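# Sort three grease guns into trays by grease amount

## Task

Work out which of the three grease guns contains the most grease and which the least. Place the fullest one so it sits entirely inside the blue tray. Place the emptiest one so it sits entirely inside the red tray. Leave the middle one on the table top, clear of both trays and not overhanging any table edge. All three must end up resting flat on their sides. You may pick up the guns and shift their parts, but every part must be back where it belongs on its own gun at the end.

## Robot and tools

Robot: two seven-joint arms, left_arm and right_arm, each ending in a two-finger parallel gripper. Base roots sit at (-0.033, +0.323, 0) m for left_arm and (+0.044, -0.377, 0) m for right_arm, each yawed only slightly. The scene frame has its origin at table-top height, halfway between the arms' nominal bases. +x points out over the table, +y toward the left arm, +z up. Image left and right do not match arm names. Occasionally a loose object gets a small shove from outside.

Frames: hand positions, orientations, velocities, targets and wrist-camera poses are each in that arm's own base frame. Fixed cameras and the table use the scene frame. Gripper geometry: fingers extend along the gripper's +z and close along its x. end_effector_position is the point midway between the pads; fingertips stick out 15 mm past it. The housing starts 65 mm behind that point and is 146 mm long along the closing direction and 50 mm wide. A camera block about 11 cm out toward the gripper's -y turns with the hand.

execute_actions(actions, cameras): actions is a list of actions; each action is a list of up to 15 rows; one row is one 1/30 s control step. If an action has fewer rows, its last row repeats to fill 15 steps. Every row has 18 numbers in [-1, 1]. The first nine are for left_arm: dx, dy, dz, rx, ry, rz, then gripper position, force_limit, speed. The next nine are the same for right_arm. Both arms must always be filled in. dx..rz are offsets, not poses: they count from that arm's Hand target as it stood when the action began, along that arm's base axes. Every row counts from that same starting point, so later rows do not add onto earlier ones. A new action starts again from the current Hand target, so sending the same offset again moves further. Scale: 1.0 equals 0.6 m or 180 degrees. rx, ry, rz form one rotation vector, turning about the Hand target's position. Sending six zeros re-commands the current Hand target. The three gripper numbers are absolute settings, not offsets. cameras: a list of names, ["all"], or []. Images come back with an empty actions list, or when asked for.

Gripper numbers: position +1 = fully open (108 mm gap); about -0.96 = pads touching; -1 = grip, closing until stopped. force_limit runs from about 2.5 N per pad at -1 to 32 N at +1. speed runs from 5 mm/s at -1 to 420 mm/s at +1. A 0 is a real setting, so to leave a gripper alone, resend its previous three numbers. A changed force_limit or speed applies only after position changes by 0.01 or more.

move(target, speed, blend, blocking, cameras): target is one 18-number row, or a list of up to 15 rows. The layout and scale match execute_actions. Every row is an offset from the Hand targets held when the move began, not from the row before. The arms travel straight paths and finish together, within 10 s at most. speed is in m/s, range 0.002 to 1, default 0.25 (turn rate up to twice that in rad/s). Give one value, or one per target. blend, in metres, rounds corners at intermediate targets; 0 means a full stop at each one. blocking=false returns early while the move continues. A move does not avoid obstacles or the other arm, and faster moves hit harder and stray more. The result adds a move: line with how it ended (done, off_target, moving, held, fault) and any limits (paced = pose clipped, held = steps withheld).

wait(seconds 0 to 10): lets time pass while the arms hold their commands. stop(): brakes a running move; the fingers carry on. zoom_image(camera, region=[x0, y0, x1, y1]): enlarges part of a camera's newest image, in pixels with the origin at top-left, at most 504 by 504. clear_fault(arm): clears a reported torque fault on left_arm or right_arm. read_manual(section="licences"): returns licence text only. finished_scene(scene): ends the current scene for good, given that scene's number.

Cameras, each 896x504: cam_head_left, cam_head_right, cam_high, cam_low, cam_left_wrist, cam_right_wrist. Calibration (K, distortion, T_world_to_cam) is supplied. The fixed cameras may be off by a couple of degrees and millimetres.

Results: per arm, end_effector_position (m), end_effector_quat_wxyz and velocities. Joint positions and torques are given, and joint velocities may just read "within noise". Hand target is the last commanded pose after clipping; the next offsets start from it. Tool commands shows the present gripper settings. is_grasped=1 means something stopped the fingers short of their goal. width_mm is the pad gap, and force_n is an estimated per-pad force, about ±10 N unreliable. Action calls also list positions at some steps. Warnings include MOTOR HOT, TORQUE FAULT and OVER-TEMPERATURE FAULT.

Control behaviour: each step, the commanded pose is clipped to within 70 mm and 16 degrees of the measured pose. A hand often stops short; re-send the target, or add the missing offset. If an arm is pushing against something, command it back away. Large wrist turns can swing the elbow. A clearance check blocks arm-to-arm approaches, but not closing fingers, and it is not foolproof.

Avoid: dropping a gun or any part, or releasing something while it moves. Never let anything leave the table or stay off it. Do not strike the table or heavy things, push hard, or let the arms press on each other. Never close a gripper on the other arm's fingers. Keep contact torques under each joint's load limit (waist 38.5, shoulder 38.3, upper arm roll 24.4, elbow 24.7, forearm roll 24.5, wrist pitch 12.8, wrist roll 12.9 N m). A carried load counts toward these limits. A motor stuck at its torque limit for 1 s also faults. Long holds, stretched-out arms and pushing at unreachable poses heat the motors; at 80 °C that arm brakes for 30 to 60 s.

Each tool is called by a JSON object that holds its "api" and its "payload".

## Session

{"api": "execute_actions", "payload": {"actions": []}}

Scene clock: 0.00 s.
left_arm: end_effector_position=(+0.4581, -0.0616, +0.3441) width_mm=107.81 is_grasped=0 force_n=0.00 end_effector_quat_wxyz=(+0.650, -0.585, -0.366, -0.317) | right_arm: end_effector_position=(+0.1856, -0.0372, +0.3143) width_mm=108.01 is_grasped=0 force_n=0.00 end_effector_quat_wxyz=(-0.447, +0.116, +0.768, +0.443)
Joint positions: left_arm=[-0.458 0.558 -0.244 1.578 1.246 2.304 0.649] | right_arm=[-0.056 0.005 -0.601 0.994 0.366 2.31 -1.108]
Joint velocities: within noise
Joint torques (N m): no reading
Hand target: left_arm +0.4581, -0.0616, +0.3441; +0.650, -0.585, -0.366, -0.317 | right_arm +0.1856, -0.0372, +0.3143; -0.447, +0.116, +0.768, +0.443
Tool commands: left_gripper/position=+0.996 left_gripper/force_limit=+1.0 left_gripper/speed=+1.0 right_gripper/position=+1.0 right_gripper/force_limit=+1.0 right_gripper/speed=+1.0
camera_calibration:
cam_left_wrist: T_world_to_cam=[[0.532751, 0.03856, 0.845393, -0.533069], [0.817915, -0.279893, -0.502668, -0.19228], [0.217236, 0.959257, -0.180652, 0.139535], [0, 0, 0, 1]] pos_world=[0.41095, -0.167113, 0.379207]
cam_right_wrist: T_world_to_cam=[[-0.574219, -0.227827, 0.786364, -0.156769], [0.74602, 0.250038, 0.6172, -0.295456], [-0.337235, 0.941051, 0.0263869, 0.206156], [0, 0, 0, 1]] pos_world=[0.19992, -0.155844, 0.300193]

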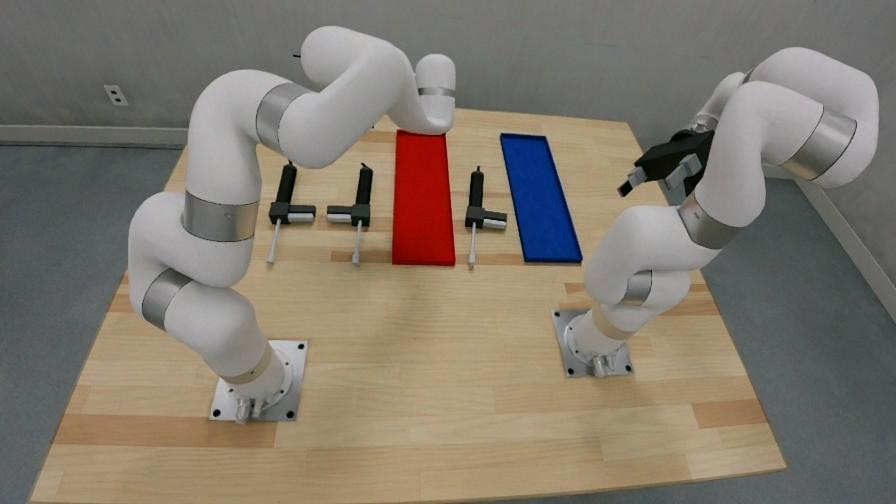

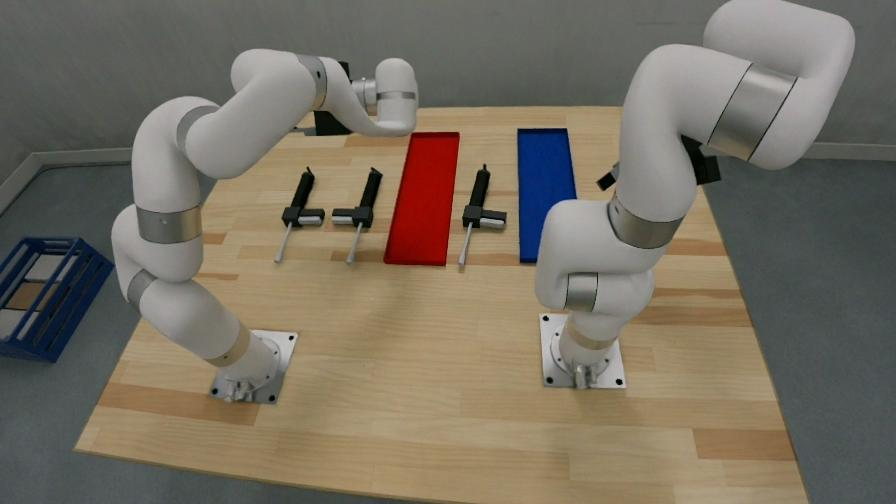

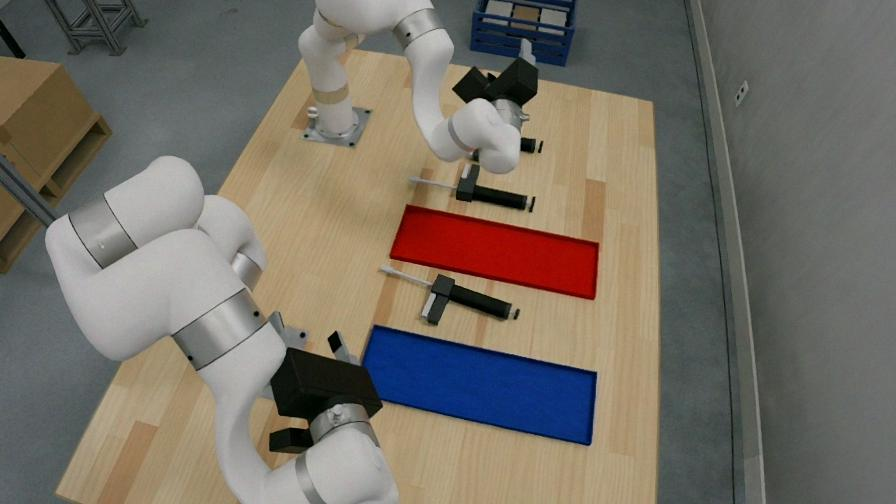

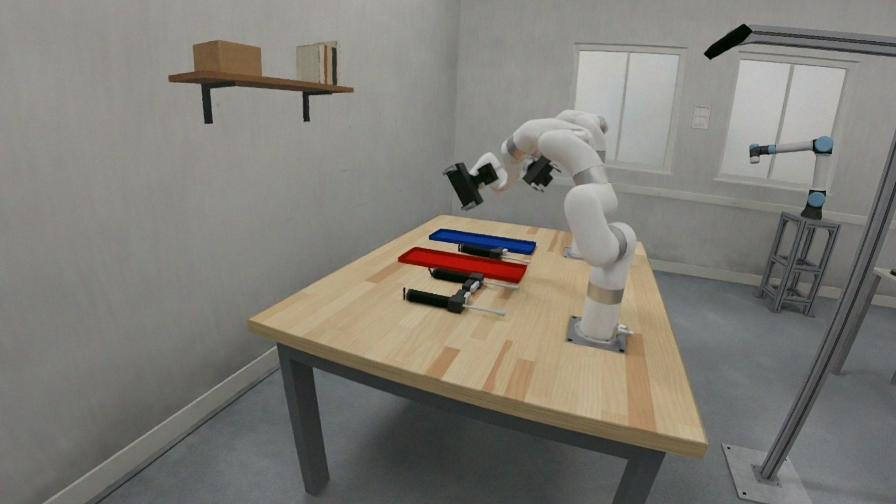

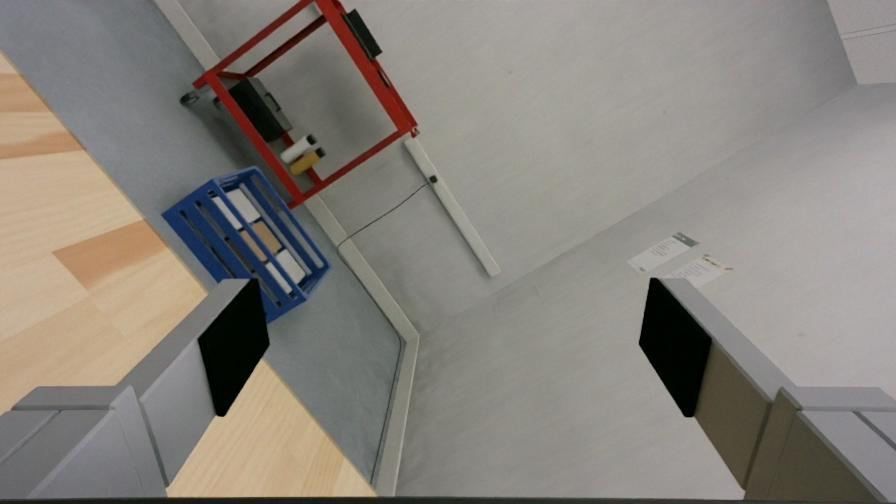

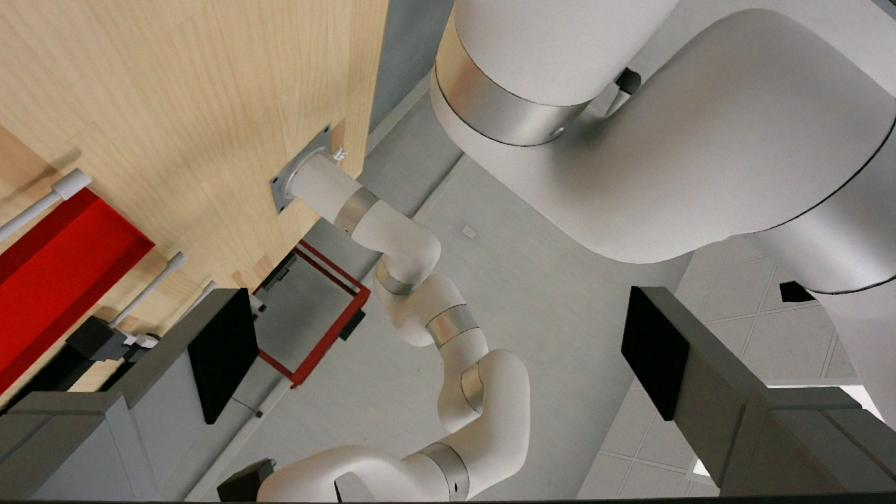

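{"api": "move", "payload": {"target": [[0.2317,0.24,-0.05,-0.4901,-0.1688,0.1110,0.31,0.6,-0.3, 0.5637,0.443,-0.0,-0.4599,-0.0021,-0.3369,0.31,0.6,-0.3],[0.2317,0.24,-0.28,-0.4901,-0.1688,0.1110,0.31,0.6,-0.3, 0.5637,0.443,-0.2305,-0.4599,-0.0021,-0.3369,0.31,0.6,-0.3]], "speed": [0.4,0.2], "blend": [0.03,0], "cameras": ["cam_left_wrist","cam_right_wrist","cam_high"]}}

Scene clock: 75.97 s.
left_arm: end_effector_position=(+0.5972, +0.0826, +0.1761) width_mm=70.05 is_grasped=0 force_n=0.00 end_effector_quat_wxyz=(+0.000, +0.707, +0.707, +0.000) | right_arm: end_effector_position=(+0.5239, +0.2286, +0.1760) width_mm=70.06 is_grasped=0 force_n=0.00 end_effector_quat_wxyz=(+0.000, +0.707, +0.707, +0.000)
Joint positions: left_arm=[0.361 0.505 -0.286 1.619 0.152 1.135 0.831] | right_arm=[0.34 0.383 0.084 1.455 -0.036 1.074 1.221]
Joint torques (N m): left_arm=[-3.93 -26.08 -2.92 9.74 2.81 -2.79 -1.23] | right_arm=[4.01 -15.4 -0.16 10.51 -3.09 -3.47 1.73]
Hand target: left_arm +0.5971, +0.0824, +0.1761; +0.000, +0.707, +0.707, +0.000 | right_arm +0.5239, +0.2286, +0.1760; +0.000, +0.707, +0.707, +0.000
Off the commanded pose: left_arm 0.000 m, 0 deg | right_arm 0.000 m, 0 deg.
move: done
camera_calibration:
cam_left_wrist: T_world_to_cam=[[0.00508212, 0.999756, -0.0214892, -0.082342], [0.921883, 0.00364183, 0.387452, -0.592347], [0.387436, -0.0217796, -0.921639, 0.0505747], [0, 0, 0, 1]] pos_world=[0.526898, 0.0855806, 0.274348]
cam_right_wrist: T_world_to_cam=[[-0.00801408, 0.99995, 0.00594017, -0.233144], [0.9299, 0.0052679, 0.367775, -0.525331], [0.367725, 0.00847114, -0.929896, 0.0859205], [0, 0, 0, 1]] pos_world=[0.455042, 0.235172, 0.274486]
Images, in order (width x height): cam_high 896x504, cam_left_wrist 896x504, cam_right_wrist 896x504.

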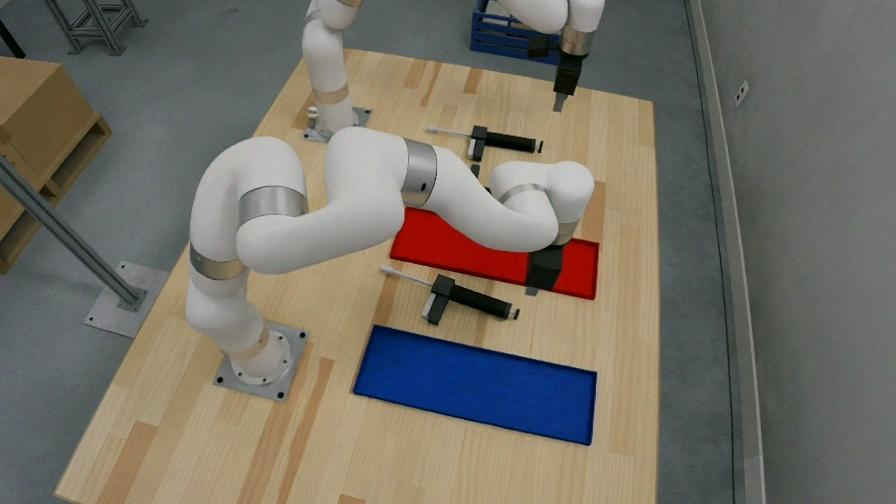

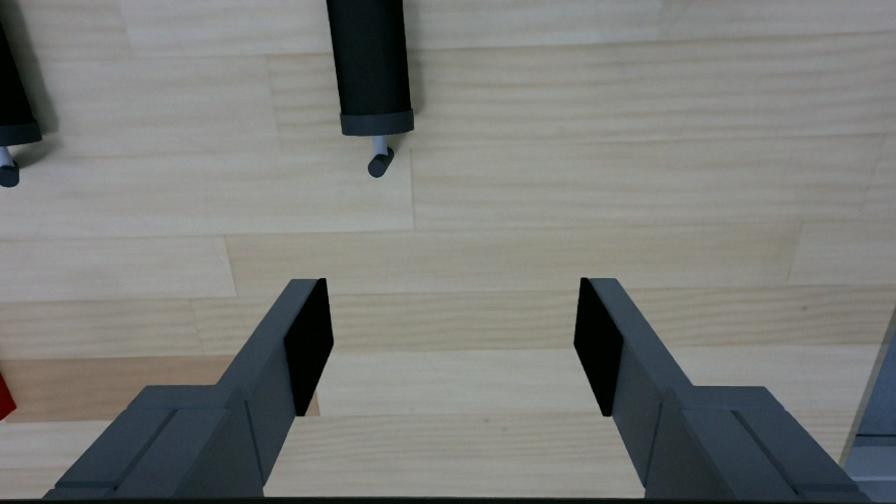

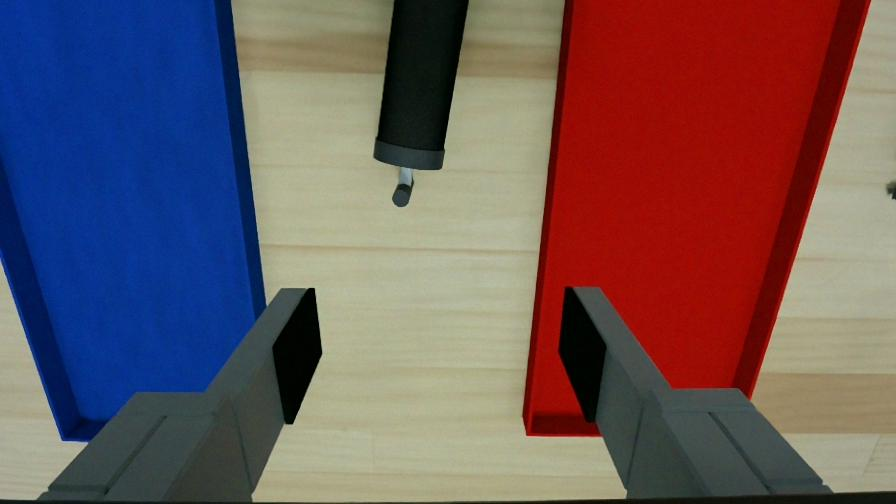

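{"api": "move", "payload": {"target": [[-0.0138,-0.0652,-0.17,0,0,0.0156,0.31,0.6,-0.7, 0.003,-0.0395,-0.17,0,0,-0.055,0.31,0.6,-0.7],[-0.0138,-0.0652,-0.2468,0,0,0.0156,-1,0.6,-0.7, 0.003,-0.0395,-0.25,0,0,-0.055,-1,0.6,-0.7]], "speed": [0.15,0.07], "blend": [0.01,0], "cameras": ["cam_left_wrist","cam_right_wrist"]}}

Scene clock: 118.97 s.
left_arm: end_effector_position=(+0.5889, +0.0433, +0.0280) width_mm=8.01 is_grasped=0 force_n=38.82 end_effector_quat_wxyz=(+0.000, +0.690, +0.724, +0.000) | right_arm: end_effector_position=(+0.5257, +0.2049, +0.0260) width_mm=8.24 is_grasped=1 force_n=36.71 end_effector_quat_wxyz=(+0.000, +0.766, +0.643, +0.000)
Joint positions: left_arm=[0.289 0.672 -0.252 1.431 0.223 0.786 0.67] | right_arm=[0.335 0.586 0.04 1.299 -0.034 0.715 1.353]
Joint torques (N m): left_arm=[-4.22 -27.21 -1.71 15.21 1.89 -2.54 -0.98] | right_arm=[3.5 -16.53 -1.59 17.29 -2.37 -3.04 1.63]
Hand target: left_arm +0.5889, +0.0433, +0.0280; +0.000, +0.690, +0.724, +0.000 | right_arm +0.5257, +0.2049, +0.0260; +0.000, +0.766, +0.643, +0.000
Off the commanded pose: left_arm 0.000 m, 0 deg | right_arm 0.000 m, 0 deg.
move: done
camera_calibration:
cam_left_wrist: T_world_to_cam=[[-0.0436062, 0.998817, -0.0215113, -0.01752], [0.920629, 0.0485363, 0.38741, -0.528402], [0.387996, -0.00291039, -0.921656, -0.0847207], [0, 0, 0, 1]] pos_world=[0.518569, 0.0428994, 0.126248]
cam_right_wrist: T_world_to_cam=[[0.163942, 0.986452, 0.00597431, -0.296216], [0.917033, -0.154631, 0.367612, -0.432135], [0.363556, -0.0547884, -0.92996, -0.0388636], [0, 0, 0, 1]] pos_world=[0.458974, 0.223252, 0.124486]
Images, in order (width x height): cam_left_wrist 896x504, cam_right_wrist 896x504.

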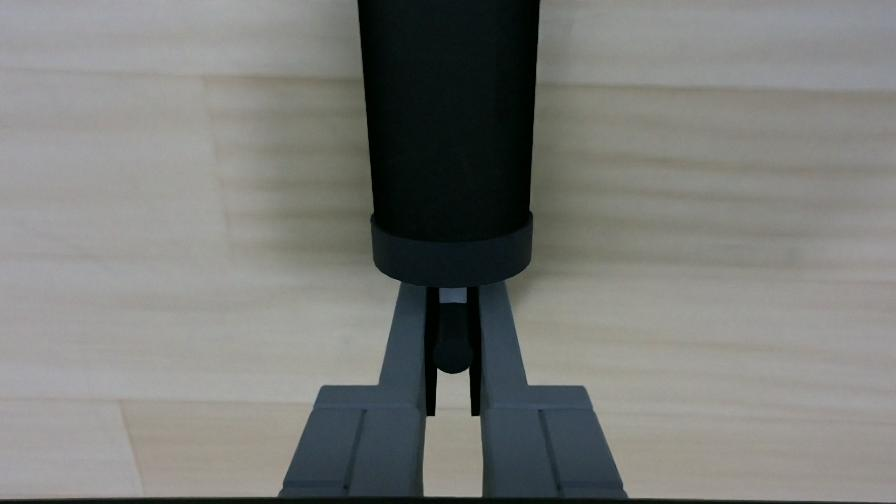

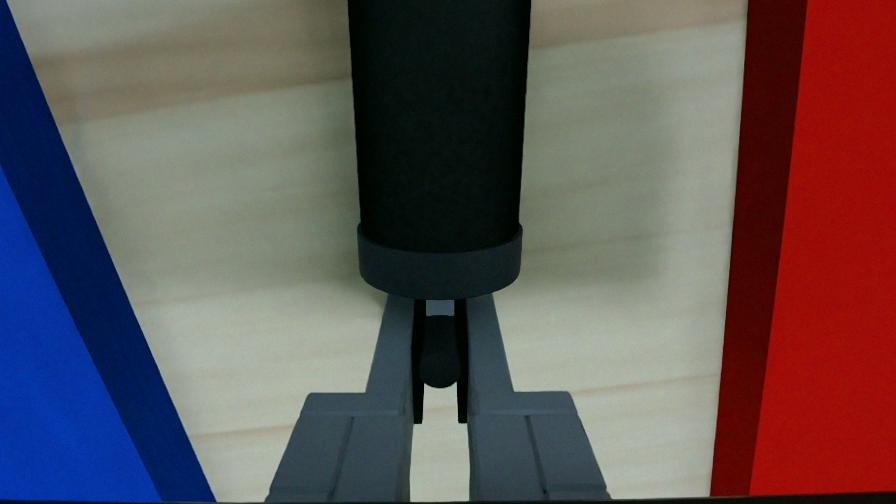

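{"api": "move", "payload": {"target": [0.0916,0.0045,0,0,0,0,-1,0.6,-0.7, 0.0903,-0.0158,0,0,0,0,-1,0.6,-0.7], "speed": 0.04, "cameras": ["cam_left_wrist","cam_right_wrist"]}}

Scene clock: 129.70 s.
left_arm: end_effector_position=(+0.6438, +0.0460, +0.0280) width_mm=8.01 is_grasped=1 force_n=38.80 end_effector_quat_wxyz=(+0.000, +0.690, +0.724, +0.000) | right_arm: end_effector_position=(+0.5798, +0.1954, +0.0260) width_mm=8.24 is_grasped=1 force_n=36.69 end_effector_quat_wxyz=(+0.000, +0.766, +0.643, +0.000)
Joint positions: left_arm=[0.245 0.847 -0.24 1.743 0.226 0.922 0.684] | right_arm=[0.298 0.724 0.033 1.541 -0.03 0.818 1.302]
Joint torques (N m): left_arm=[-5.1 -22.94 -0.82 13.38 2.33 0.14 0.97] | right_arm=[-6.83 -13.61 -2.68 14.68 2.99 -0.02 -1.55]
Hand target: left_arm +0.6438, +0.0460, +0.0280; +0.000, +0.690, +0.724, +0.000 | right_arm +0.5798, +0.1954, +0.0260; +0.000, +0.766, +0.643, +0.000
Off the commanded pose: left_arm 0.000 m, 0 deg | right_arm 0.000 m, 0 deg.
move: done
camera_calibration:
cam_left_wrist: T_world_to_cam=[[-0.0436062, 0.998817, -0.0215113, -0.0178228], [0.920629, 0.0485363, 0.38741, -0.579075], [0.387996, -0.00291039, -0.921656, -0.106014], [0, 0, 0, 1]] pos_world=[0.573469, 0.0455994, 0.126248]
cam_right_wrist: T_world_to_cam=[[0.163942, 0.986452, 0.00597431, -0.295731], [0.917033, -0.154631, 0.367612, -0.483307], [0.363556, -0.0547884, -0.92996, -0.0590888], [0, 0, 0, 1]] pos_world=[0.513174, 0.213752, 0.124486]
Images, in order (width x height): cam_left_wrist 896x504, cam_right_wrist 896x504.

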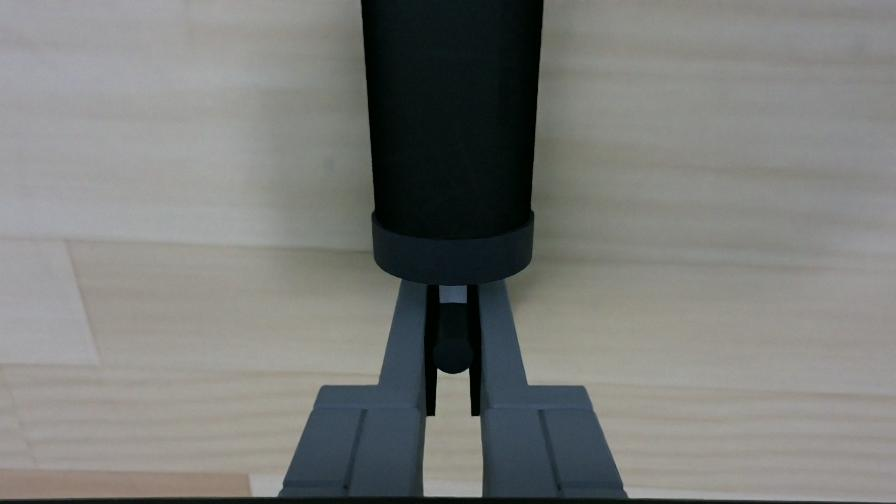

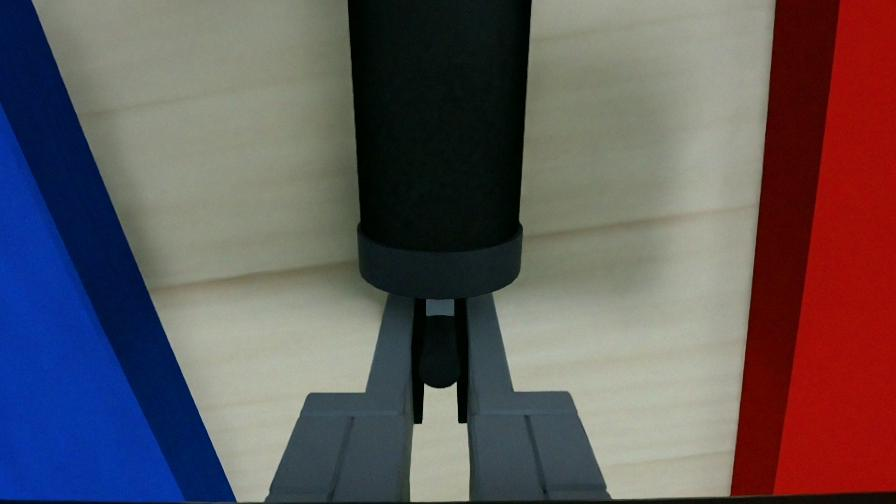

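{"api": "move", "payload": {"target": [[0,0,0,0,0,0,0.31,0.6,-0.5, 0,0,0,0,0,0,0.31,0.6,-0.5],[0,0,0.2833,0,0,0,0.31,0.6,-0.5, 0,0,0.1,0,0,0,0.31,0.6,-0.5],[-0.2597,-0.46,0.5033,0,0,-0.5156,0.31,0.6,-0.5, -0.2192,0.0383,0.1,0,0,0,0.31,0.6,-0.5],[-0.2597,-0.46,0.5033,0,0,-0.5156,0.31,0.6,-0.5, -0.2192,0.0383,0,0,0,0,-1,0.6,-0.7]], "speed": [0.05,0.25,0.4,0.08], "blend": [0,0.03,0.01,0], "cameras": ["cam_right_wrist"]}}

Scene clock: 208.30 s.
left_arm: end_effector_position=(+0.4880, -0.2300, +0.3300) width_mm=70.05 is_grasped=0 force_n=0.00 end_effector_quat_wxyz=(+0.000, +1.000, +0.000, +0.001) | right_arm: end_effector_position=(+0.4484, +0.2185, +0.0260) width_mm=35.67 is_grasped=1 force_n=31.68 end_effector_quat_wxyz=(+0.000, +0.766, +0.643, +0.000)
Joint positions: left_arm=[0.123 0.264 -0.674 1.669 0.165 1.461 1.806] | right_arm=[0.388 0.417 0.065 1.013 -0.047 0.598 1.446]
Joint torques (N m): left_arm=[-4.52 -16.9 -2.78 17.24 1.4 0.13 0.34] | right_arm=[2.93 -13.52 -1.34 12.96 -2.4 -2.01 0.49]
Hand target: left_arm +0.4880, -0.2300, +0.3300; +0.000, +1.000, +0.000, +0.001 | right_arm +0.4483, +0.2184, +0.0260; +0.000, +0.766, +0.643, +0.000
Off the commanded pose: left_arm 0.000 m, 0 deg | right_arm 0.000 m, 0 deg.
move: done
camera_calibration:
cam_right_wrist: T_world_to_cam=[[0.163992, 0.986443, 0.00615374, -0.296999], [0.916907, -0.154727, 0.367887, -0.35911], [0.363852, -0.054688, -0.92985, -0.0101659], [0, 0, 0, 1]] pos_world=[0.381675, 0.236853, 0.124487]
Images, in order (width x height): cam_right_wrist 896x504.

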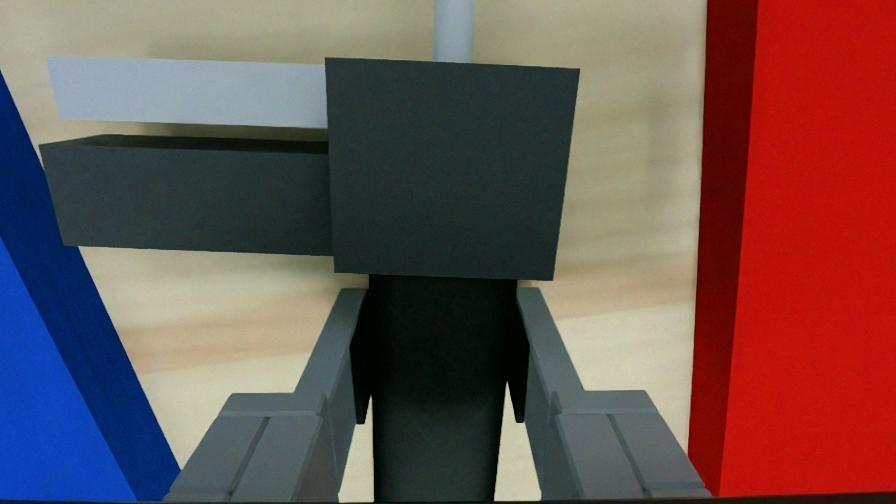

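{"api": "move", "payload": {"target": [[0,0,0,0,0,0,0.31,0.6,-0.5, 0,0,0.1,0,0,0,-1,0.6,-0.7],[0,0,0,0,0,0,0.31,0.6,-0.5, -0.0637,-0.0325,0.29,0,0,0.555,-1,0.6,-0.7]], "speed": [0.12,0.3], "blend": [0.02,0], "cameras": ["cam_left_wrist","cam_high"]}}

Scene clock: 226.73 s.
left_arm: end_effector_position=(+0.4880, -0.2300, +0.3300) width_mm=70.05 is_grasped=0 force_n=0.00 end_effector_quat_wxyz=(+0.000, +1.000, +0.000, +0.001) | right_arm: end_effector_position=(+0.4101, +0.1989, +0.2000) width_mm=35.50 is_grasped=1 force_n=23.91 end_effector_quat_wxyz=(+0.000, +0.000, +1.000, +0.000)
Joint positions: left_arm=[0.123 0.264 -0.674 1.669 0.165 1.461 1.806] | right_arm=[0.267 -0.018 0.184 1.003 0.003 1.02 -0.336]
Joint torques (N m): left_arm=[-3.5 -16.91 -2.12 17.15 1.67 -0.95 -0.59] | right_arm=[-5.01 -27.43 -1.24 21.6 3.5 -0.3 -1.53]
Hand target: left_arm +0.4880, -0.2300, +0.3300; +0.000, +1.000, +0.000, +0.001 | right_arm +0.4101, +0.1989, +0.2000; +0.000, +0.000, +1.000, +0.000
Off the commanded pose: left_arm 0.000 m, 0 deg | right_arm 0.000 m, 0 deg.
move: done
camera_calibration:
cam_left_wrist: T_world_to_cam=[[0.999753, -0.00534123, -0.0215948, -0.482465], [0.00344099, -0.921933, 0.387333, -0.314888], [-0.0219778, -0.387312, -0.921687, 0.34361], [0, 0, 0, 1]] pos_world=[0.490981, -0.159798, 0.428248]
Images, in order (width x height): cam_high 896x504, cam_left_wrist 896x504.

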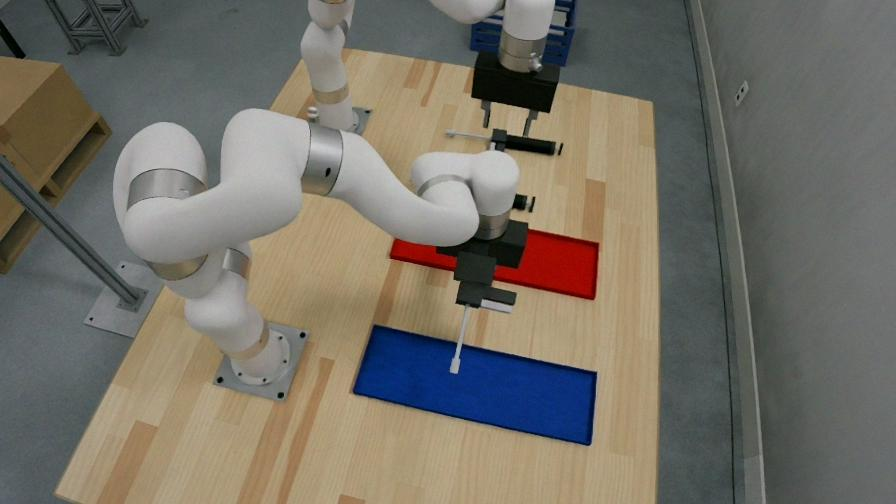

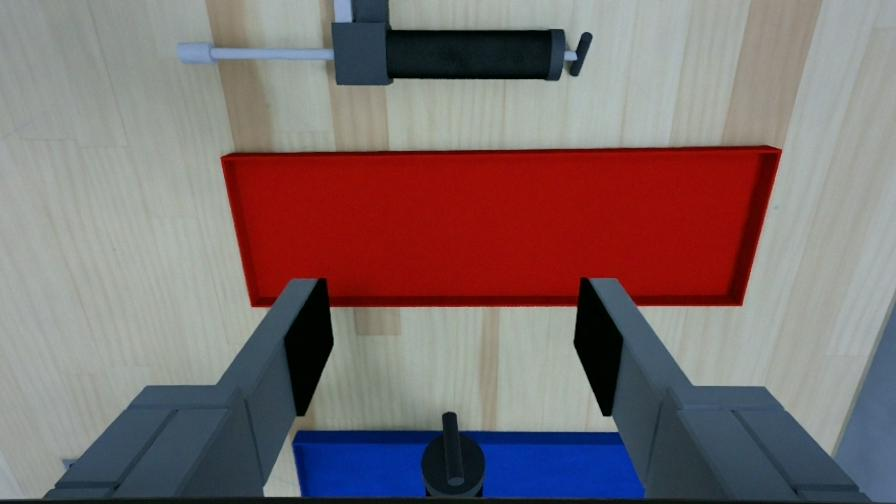

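{"api": "move", "payload": {"target": [0,-0.1917,-0.0917,0,0,0,0.31,0.6,-0.5, 0,0,0,0,0,0,-1,0.6,-0.7], "speed": 0.25, "cameras": ["cam_left_wrist"]}}

Scene clock: 270.90 s.
left_arm: end_effector_position=(+0.4881, -0.3450, +0.2750) width_mm=70.05 is_grasped=0 force_n=0.00 end_effector_quat_wxyz=(+0.000, +1.000, +0.000, +0.001) | right_arm: end_effector_position=(+0.4101, +0.1989, +0.2000) width_mm=35.50 is_grasped=1 force_n=23.90 end_effector_quat_wxyz=(+0.000, +0.000, +1.000, +0.000)
Joint positions: left_arm=[-0.128 0.516 -0.691 1.824 0.325 1.419 1.555] | right_arm=[0.267 -0.018 0.184 1.003 0.003 1.02 -0.336]
Joint torques (N m): left_arm=[-4 -22.44 -4.6 16.38 2.86 0.39 -1.24] | right_arm=[-5.08 -27.26 -1.45 21.48 3.39 -1.01 0.5]
Hand target: left_arm +0.4880, -0.3450, +0.2750; +0.000, +1.000, +0.000, +0.001 | right_arm +0.4101, +0.1989, +0.2000; +0.000, +0.000, +1.000, +0.000
Off the commanded pose: left_arm 0.000 m, 0 deg | right_arm 0.000 m, 0 deg.
move: done
camera_calibration:
cam_left_wrist: T_world_to_cam=[[0.999757, -0.00526363, -0.021412, -0.484416], [0.00344257, -0.921918, 0.38737, -0.399525], [-0.0217791, -0.38735, -0.921676, 0.248305], [0, 0, 0, 1]] pos_world=[0.491081, -0.274698, 0.373249]
Images, in order (width x height): cam_left_wrist 896x504.

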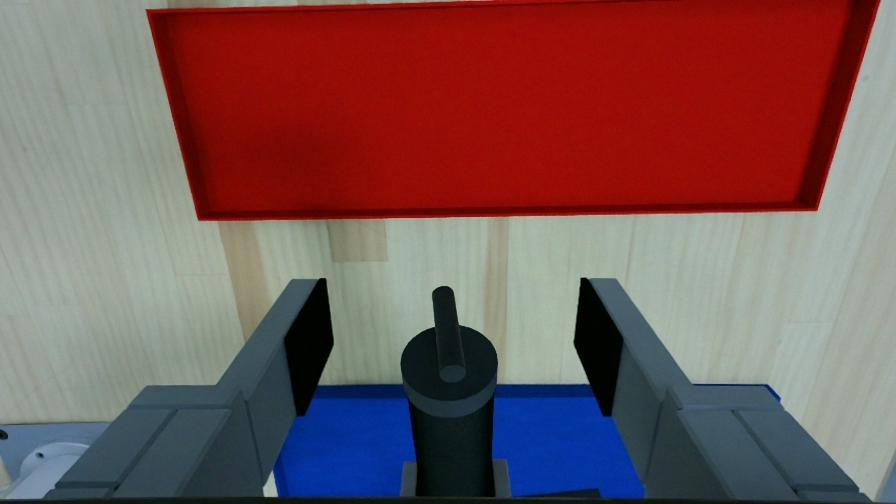

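{"api": "move", "payload": {"target": [[-0.0023,-0.0345,-0.0583,0,0,0,-1,0.6,-0.6, 0,0,0,0,0,0,-1,0.6,-0.7],[-0.0023,-0.025,-0.12,0,0,0,-1,0.6,-0.6, 0,0,0,0,0,0,-1,0.6,-0.7]], "speed": [0.1,0.03], "blend": [0,0], "cameras": ["cam_left_wrist","cam_right_wrist"]}}

Scene clock: 296.13 s.
left_arm: end_effector_position=(+0.4866, -0.3600, +0.2030) width_mm=7.95 is_grasped=1 force_n=36.16 end_effector_quat_wxyz=(+0.000, +1.000, +0.000, +0.001) | right_arm: end_effector_position=(+0.4101, +0.1989, +0.2000) width_mm=35.47 is_grasped=1 force_n=23.94 end_effector_quat_wxyz=(+0.000, +0.000, +1.000, +0.000)
Joint positions: left_arm=[-0.139 0.572 -0.675 1.692 0.365 1.246 1.505] | right_arm=[0.267 -0.018 0.184 1.003 0.003 1.02 -0.336]
Joint torques (N m): left_arm=[3.52 -22.19 -4.41 7.97 2.51 -2.58 -1.14] | right_arm=[3.02 -24.47 2.51 13.87 1.7 -1.51 0.26]
Hand target: left_arm +0.4866, -0.3600, +0.2030; +0.000, +1.000, +0.000, +0.001 | right_arm +0.4101, +0.1989, +0.2000; +0.000, +0.000, +1.000, +0.000
Off the commanded pose: left_arm 0.000 m, 0 deg | right_arm 0.000 m, 0 deg.
move: done
camera_calibration:
cam_left_wrist: T_world_to_cam=[[0.999753, -0.00534208, -0.0215959, -0.484602], [0.00344149, -0.921918, 0.387369, -0.38555], [-0.021979, -0.387348, -0.921672, 0.176162], [0, 0, 0, 1]] pos_world=[0.489681, -0.289798, 0.301248]
cam_right_wrist: T_world_to_cam=[[-0.99995, -0.00810544, 0.00590521, 0.402801], [-0.0053665, 0.929933, 0.367689, -0.228607], [-0.00847174, 0.367639, -0.92993, 0.233144], [0, 0, 0, 1]] pos_world=[0.403529, 0.130141, 0.298486]
Images, in order (width x height): cam_left_wrist 896x504, cam_right_wrist 896x504.

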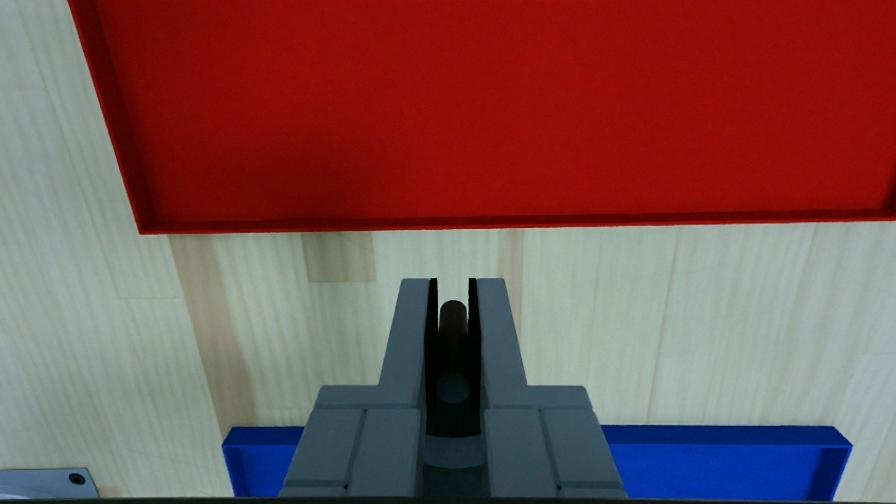

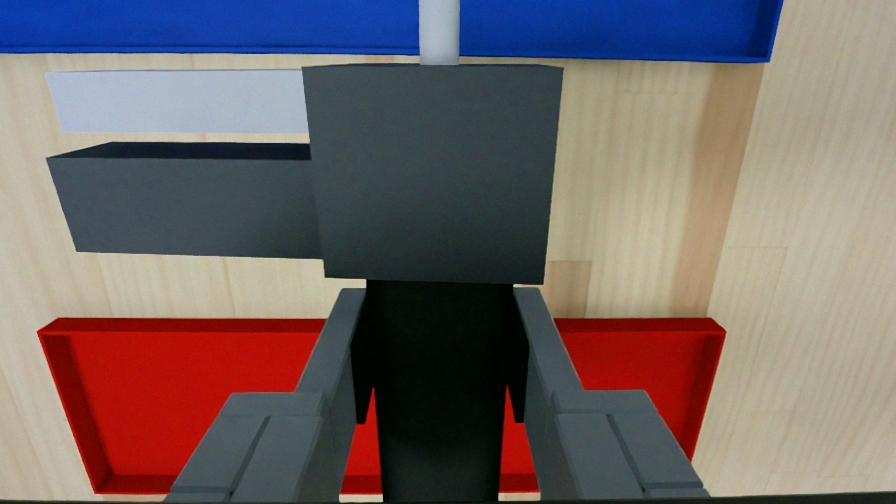

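{"api": "move", "payload": {"target": [0,0.05,0,0,0,0,-1,0.6,-0.6, 0,0,0,0,0,0,-1,0.6,-0.7], "speed": 0.05, "cameras": ["cam_left_wrist"]}}

Scene clock: 309.03 s.
left_arm: end_effector_position=(+0.4866, -0.3302, +0.2030) width_mm=7.95 is_grasped=1 force_n=36.21 end_effector_quat_wxyz=(+0.000, +1.000, -0.001, +0.001) | right_arm: end_effector_position=(+0.4101, +0.1989, +0.2000) width_mm=35.46 is_grasped=1 force_n=26.08 end_effector_quat_wxyz=(+0.000, +0.000, +1.000, +0.000)
Joint positions: left_arm=[-0.06 0.505 -0.685 1.593 0.334 1.207 1.554] | right_arm=[0.267 -0.018 0.184 1.003 0.003 1.02 -0.336]
Joint torques (N m): left_arm=[13.59 -48.74 -1.58 9.63 0.85 -2.07 0.91] | right_arm=[-2.91 -17.65 -1 15.18 -2.4 -1.6 0.24]
Hand target: left_arm +0.4866, -0.3300, +0.2030; +0.000, +1.000, +0.000, +0.001 | right_arm +0.4101, +0.1989, +0.2000; +0.000, +0.000, +1.000, +0.000
Off the commanded pose: left_arm 0.000 m, 0 deg | right_arm 0.000 m, 0 deg.
move: done
camera_calibration:
cam_left_wrist: T_world_to_cam=[[0.999754, -0.00562206, -0.0214761, -0.484452], [0.00314099, -0.921846, 0.387543, -0.357872], [-0.0219764, -0.387515, -0.921601, 0.187675], [0, 0, 0, 1]] pos_world=[0.489582, -0.2599, 0.301248]
Images, in order (width x height): cam_left_wrist 896x504.

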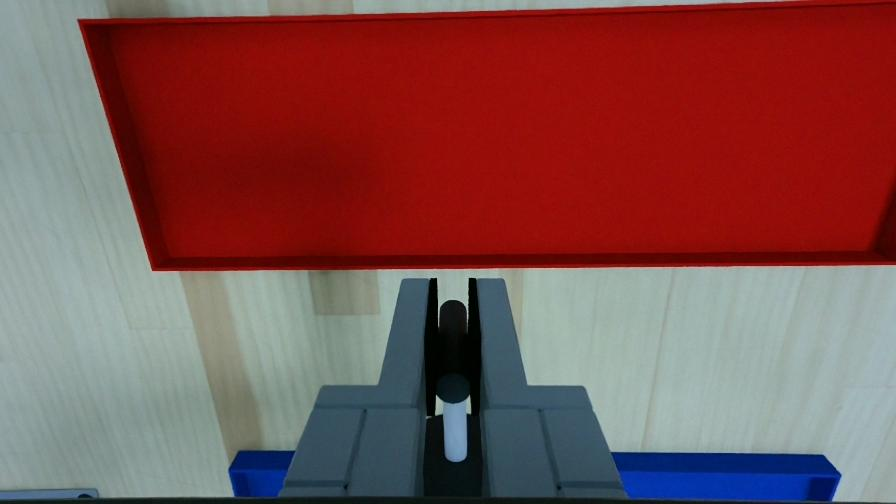

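{"api": "move", "payload": {"target": [0,0.0417,0,0,0,0,-1,0.6,-0.6, 0,0,0,0,0,0,-1,0.6,-0.7], "speed": 0.05, "cameras": ["cam_left_wrist", "cam_right_wrist"]}}

Scene clock: 323.97 s.
left_arm: end_effector_position=(+0.4866, -0.3050, +0.2030) width_mm=7.95 is_grasped=1 force_n=36.16 end_effector_quat_wxyz=(+0.000, +1.000, +0.000, +0.001) | right_arm: end_effector_position=(+0.4101, +0.1990, +0.2000) width_mm=35.46 is_grasped=1 force_n=25.28 end_effector_quat_wxyz=(+0.000, +0.000, +1.000, +0.000)
Joint positions: left_arm=[0.003 0.452 -0.691 1.521 0.306 1.179 1.6] | right_arm=[0.267 -0.018 0.184 1.003 0.003 1.02 -0.336]
Joint torques (N m): left_arm=[18.86 -47.89 1.12 9.09 1.66 -0.52 0.91] | right_arm=[-9.31 -11.41 -5.5 12.11 -3.81 1.14 -0.02]
Hand target: left_arm +0.4866, -0.3050, +0.2030; +0.000, +1.000, +0.000, +0.001 | right_arm +0.4101, +0.1989, +0.2000; +0.000, +0.000, +1.000, +0.000
Off the commanded pose: left_arm 0.000 m, 0 deg | right_arm 0.000 m, 0 deg.
move: done
camera_calibration:
cam_left_wrist: T_world_to_cam=[[0.999753, -0.00543405, -0.0215567, -0.484342], [0.00334151, -0.921918, 0.387371, -0.334796], [-0.0219785, -0.387347, -0.921672, 0.197466], [0, 0, 0, 1]] pos_world=[0.489681, -0.234799, 0.301248]
cam_right_wrist: T_world_to_cam=[[-0.999949, -0.00829262, 0.0058316, 0.402846], [-0.00556762, 0.929931, 0.367691, -0.228562], [-0.00847211, 0.36764, -0.92993, 0.233237], [0, 0, 0, 1]] pos_world=[0.403529, 0.13014, 0.298585]
Images, in order (width x height): cam_left_wrist 896x504, cam_right_wrist 896x504.

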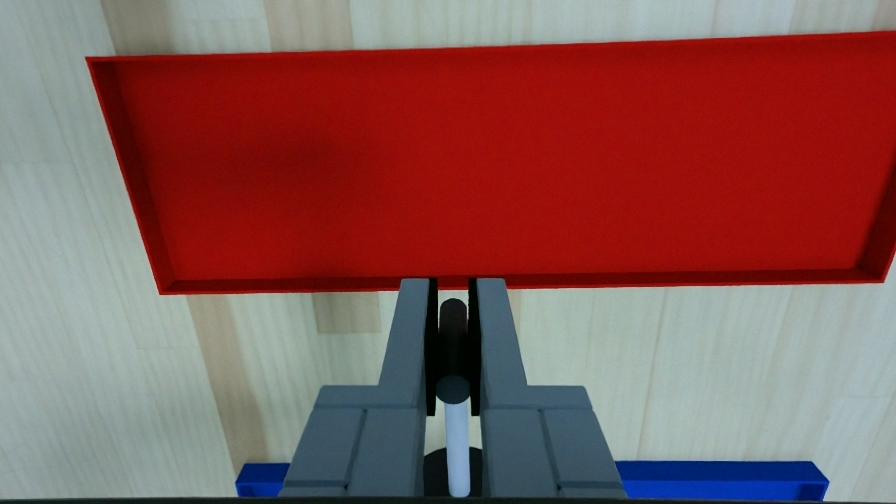

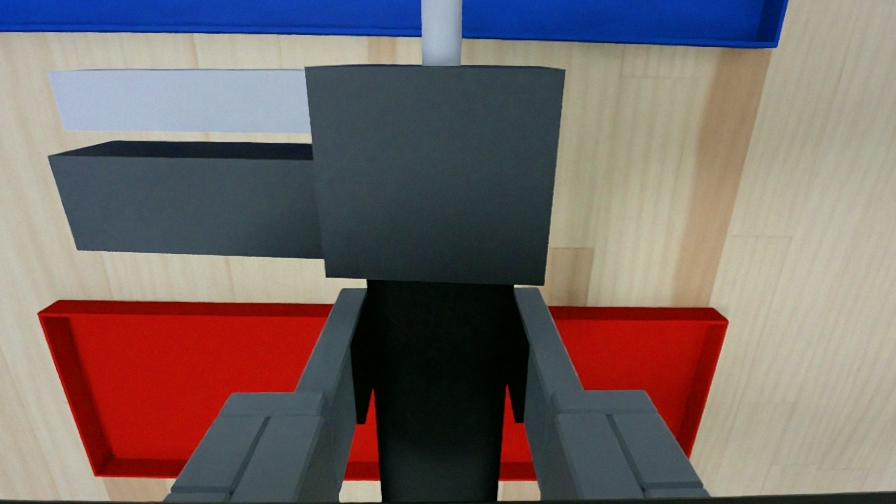

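{"api": "move", "payload": {"target": [0,-0.0967,0,0,0,0,-1,0.6,-0.6, 0,0,0,0,0,0,-1,0.6,-0.7], "speed": 0.06, "cameras": ["cam_left_wrist"]}}

Scene clock: 360.53 s.
left_arm: end_effector_position=(+0.4866, -0.3630, +0.2030) width_mm=7.95 is_grasped=1 force_n=36.15 end_effector_quat_wxyz=(+0.000, +1.000, +0.000, +0.001) | right_arm: end_effector_position=(+0.4100, +0.1988, +0.1998) width_mm=35.46 is_grasped=1 force_n=24.84 end_effector_quat_wxyz=(+0.000, +0.000, +1.000, +0.000)
Joint positions: left_arm=[-0.146 0.579 -0.675 1.702 0.369 1.251 1.5] | right_arm=[0.267 -0.018 0.184 1.003 0.003 1.021 -0.336]
Joint torques (N m): left_arm=[-7.51 -21.46 -4.95 14.99 2.37 0.27 -1.23] | right_arm=[6.96 -16.52 3.22 20.78 0.02 -4.7 -0.21]
Hand target: left_arm +0.4866, -0.3630, +0.2030; +0.000, +1.000, +0.000, +0.001 | right_arm +0.4101, +0.1989, +0.2000; +0.000, +0.000, +1.000, +0.000
Off the commanded pose: left_arm 0.000 m, 0 deg | right_arm 0.000 m, 0 deg.
move: done
camera_calibration:
cam_left_wrist: T_world_to_cam=[[0.999755, -0.00530108, -0.0215033, -0.484635], [0.00344254, -0.921933, 0.387334, -0.38831], [-0.0218779, -0.387313, -0.921689, 0.174966], [0, 0, 0, 1]] pos_world=[0.489681, -0.292798, 0.301248]
Images, in order (width x height): cam_left_wrist 896x504.

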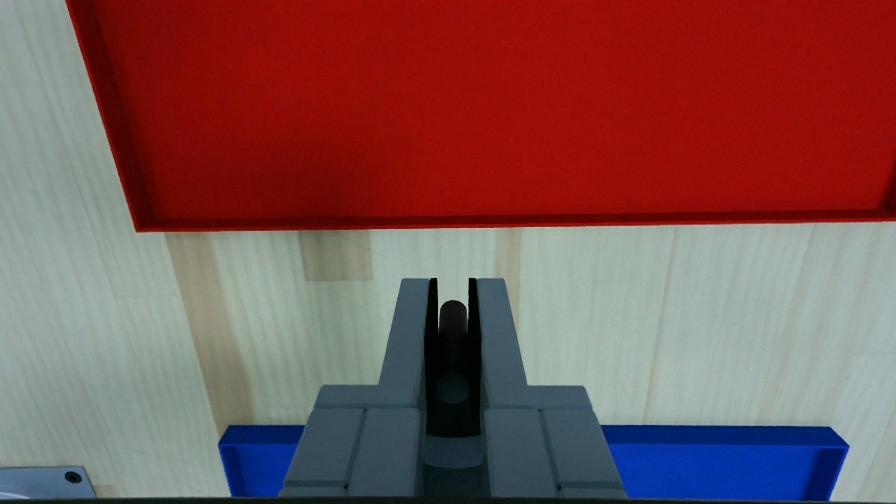

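{"api": "move", "payload": {"target": [[0,0,0,0,0,0,0.31,0.6,-0.5, 0,0,0,0,0,0,-1,0.6,-0.7],[0,0,0.1667,0,0,0,0.31,0.6,-0.5, 0,0,0,0,0,0,-1,0.6,-0.7],[0.0232,0.67,-0.1383,0,0,0.5156,0.31,0.6,-0.5, 0,0.0385,-0.1667,0,0,-0.544,-1,0.6,-0.7],[0.0232,0.67,-0.2883,0,0,0.5156,-1,0.95,-0.7, 0,0.0385,-0.29,0,0,-0.544,0.31,0.6,-0.7]], "speed": [0.05,0.3,0.33,0.08], "blend": [0,0.03,0.01,0], "cameras": ["cam_left_wrist","cam_right_wrist"]}}

Scene clock: 398.07 s.
left_arm: end_effector_position=(+0.5006, +0.0389, +0.0300) width_mm=34.86 is_grasped=1 force_n=45.29 end_effector_quat_wxyz=(+0.000, +0.690, +0.724, +0.000) | right_arm: end_effector_position=(+0.4101, +0.2220, +0.0259) width_mm=70.04 is_grasped=0 force_n=0.00 end_effector_quat_wxyz=(+0.000, +0.754, +0.657, +0.000)
Joint positions: left_arm=[0.334 0.429 -0.259 1.029 0.186 0.62 0.683] | right_arm=[0.364 0.339 0.128 0.884 -0.082 0.549 1.479]
Joint torques (N m): left_arm=[-3.11 -21.18 -0.59 13.63 1.85 -2.53 -0.94] | right_arm=[4.57 -29.17 0.42 14.91 -2.48 -0.22 1.03]
Hand target: left_arm +0.5005, +0.0390, +0.0300; +0.000, +0.690, +0.724, +0.000 | right_arm +0.4101, +0.2220, +0.0260; +0.000, +0.754, +0.657, +0.000
Off the commanded pose: left_arm 0.000 m, 0 deg | right_arm 0.000 m, 0 deg.
move: done
camera_calibration:
cam_left_wrist: T_world_to_cam=[[-0.0436062, 0.998817, -0.0215113, -0.0169326], [0.920629, 0.0485363, 0.38741, -0.447672], [0.387996, -0.00291039, -0.921656, -0.0486301], [0, 0, 0, 1]] pos_world=[0.430269, 0.0384994, 0.128248]
cam_right_wrist: T_world_to_cam=[[0.129799, 0.991522, 0.00606152, -0.281271], [0.921779, -0.122917, 0.367715, -0.332564], [0.365342, -0.0421416, -0.929919, 0.000530314], [0, 0, 0, 1]] pos_world=[0.342865, 0.238031, 0.124487]
Images, in order (width x height): cam_left_wrist 896x504, cam_right_wrist 896x504.

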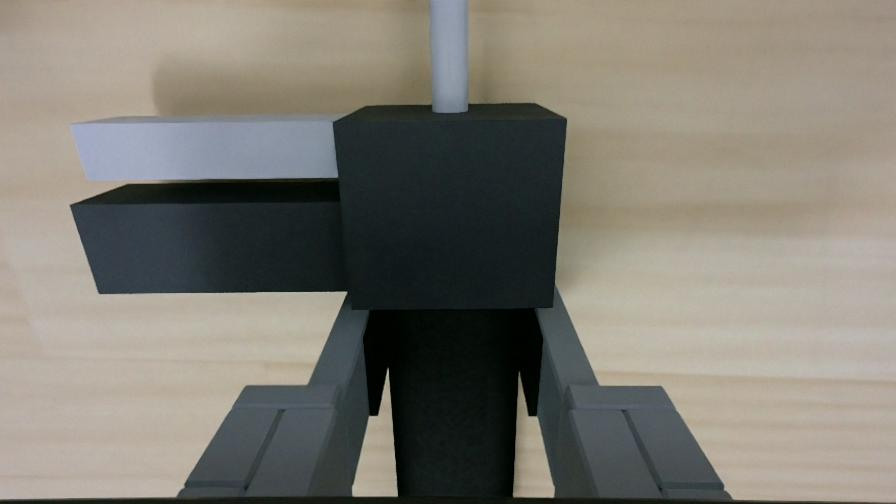

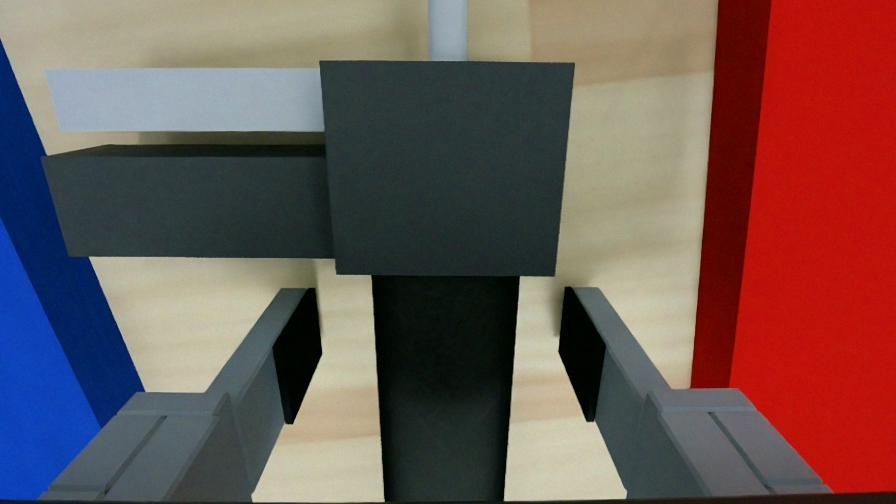

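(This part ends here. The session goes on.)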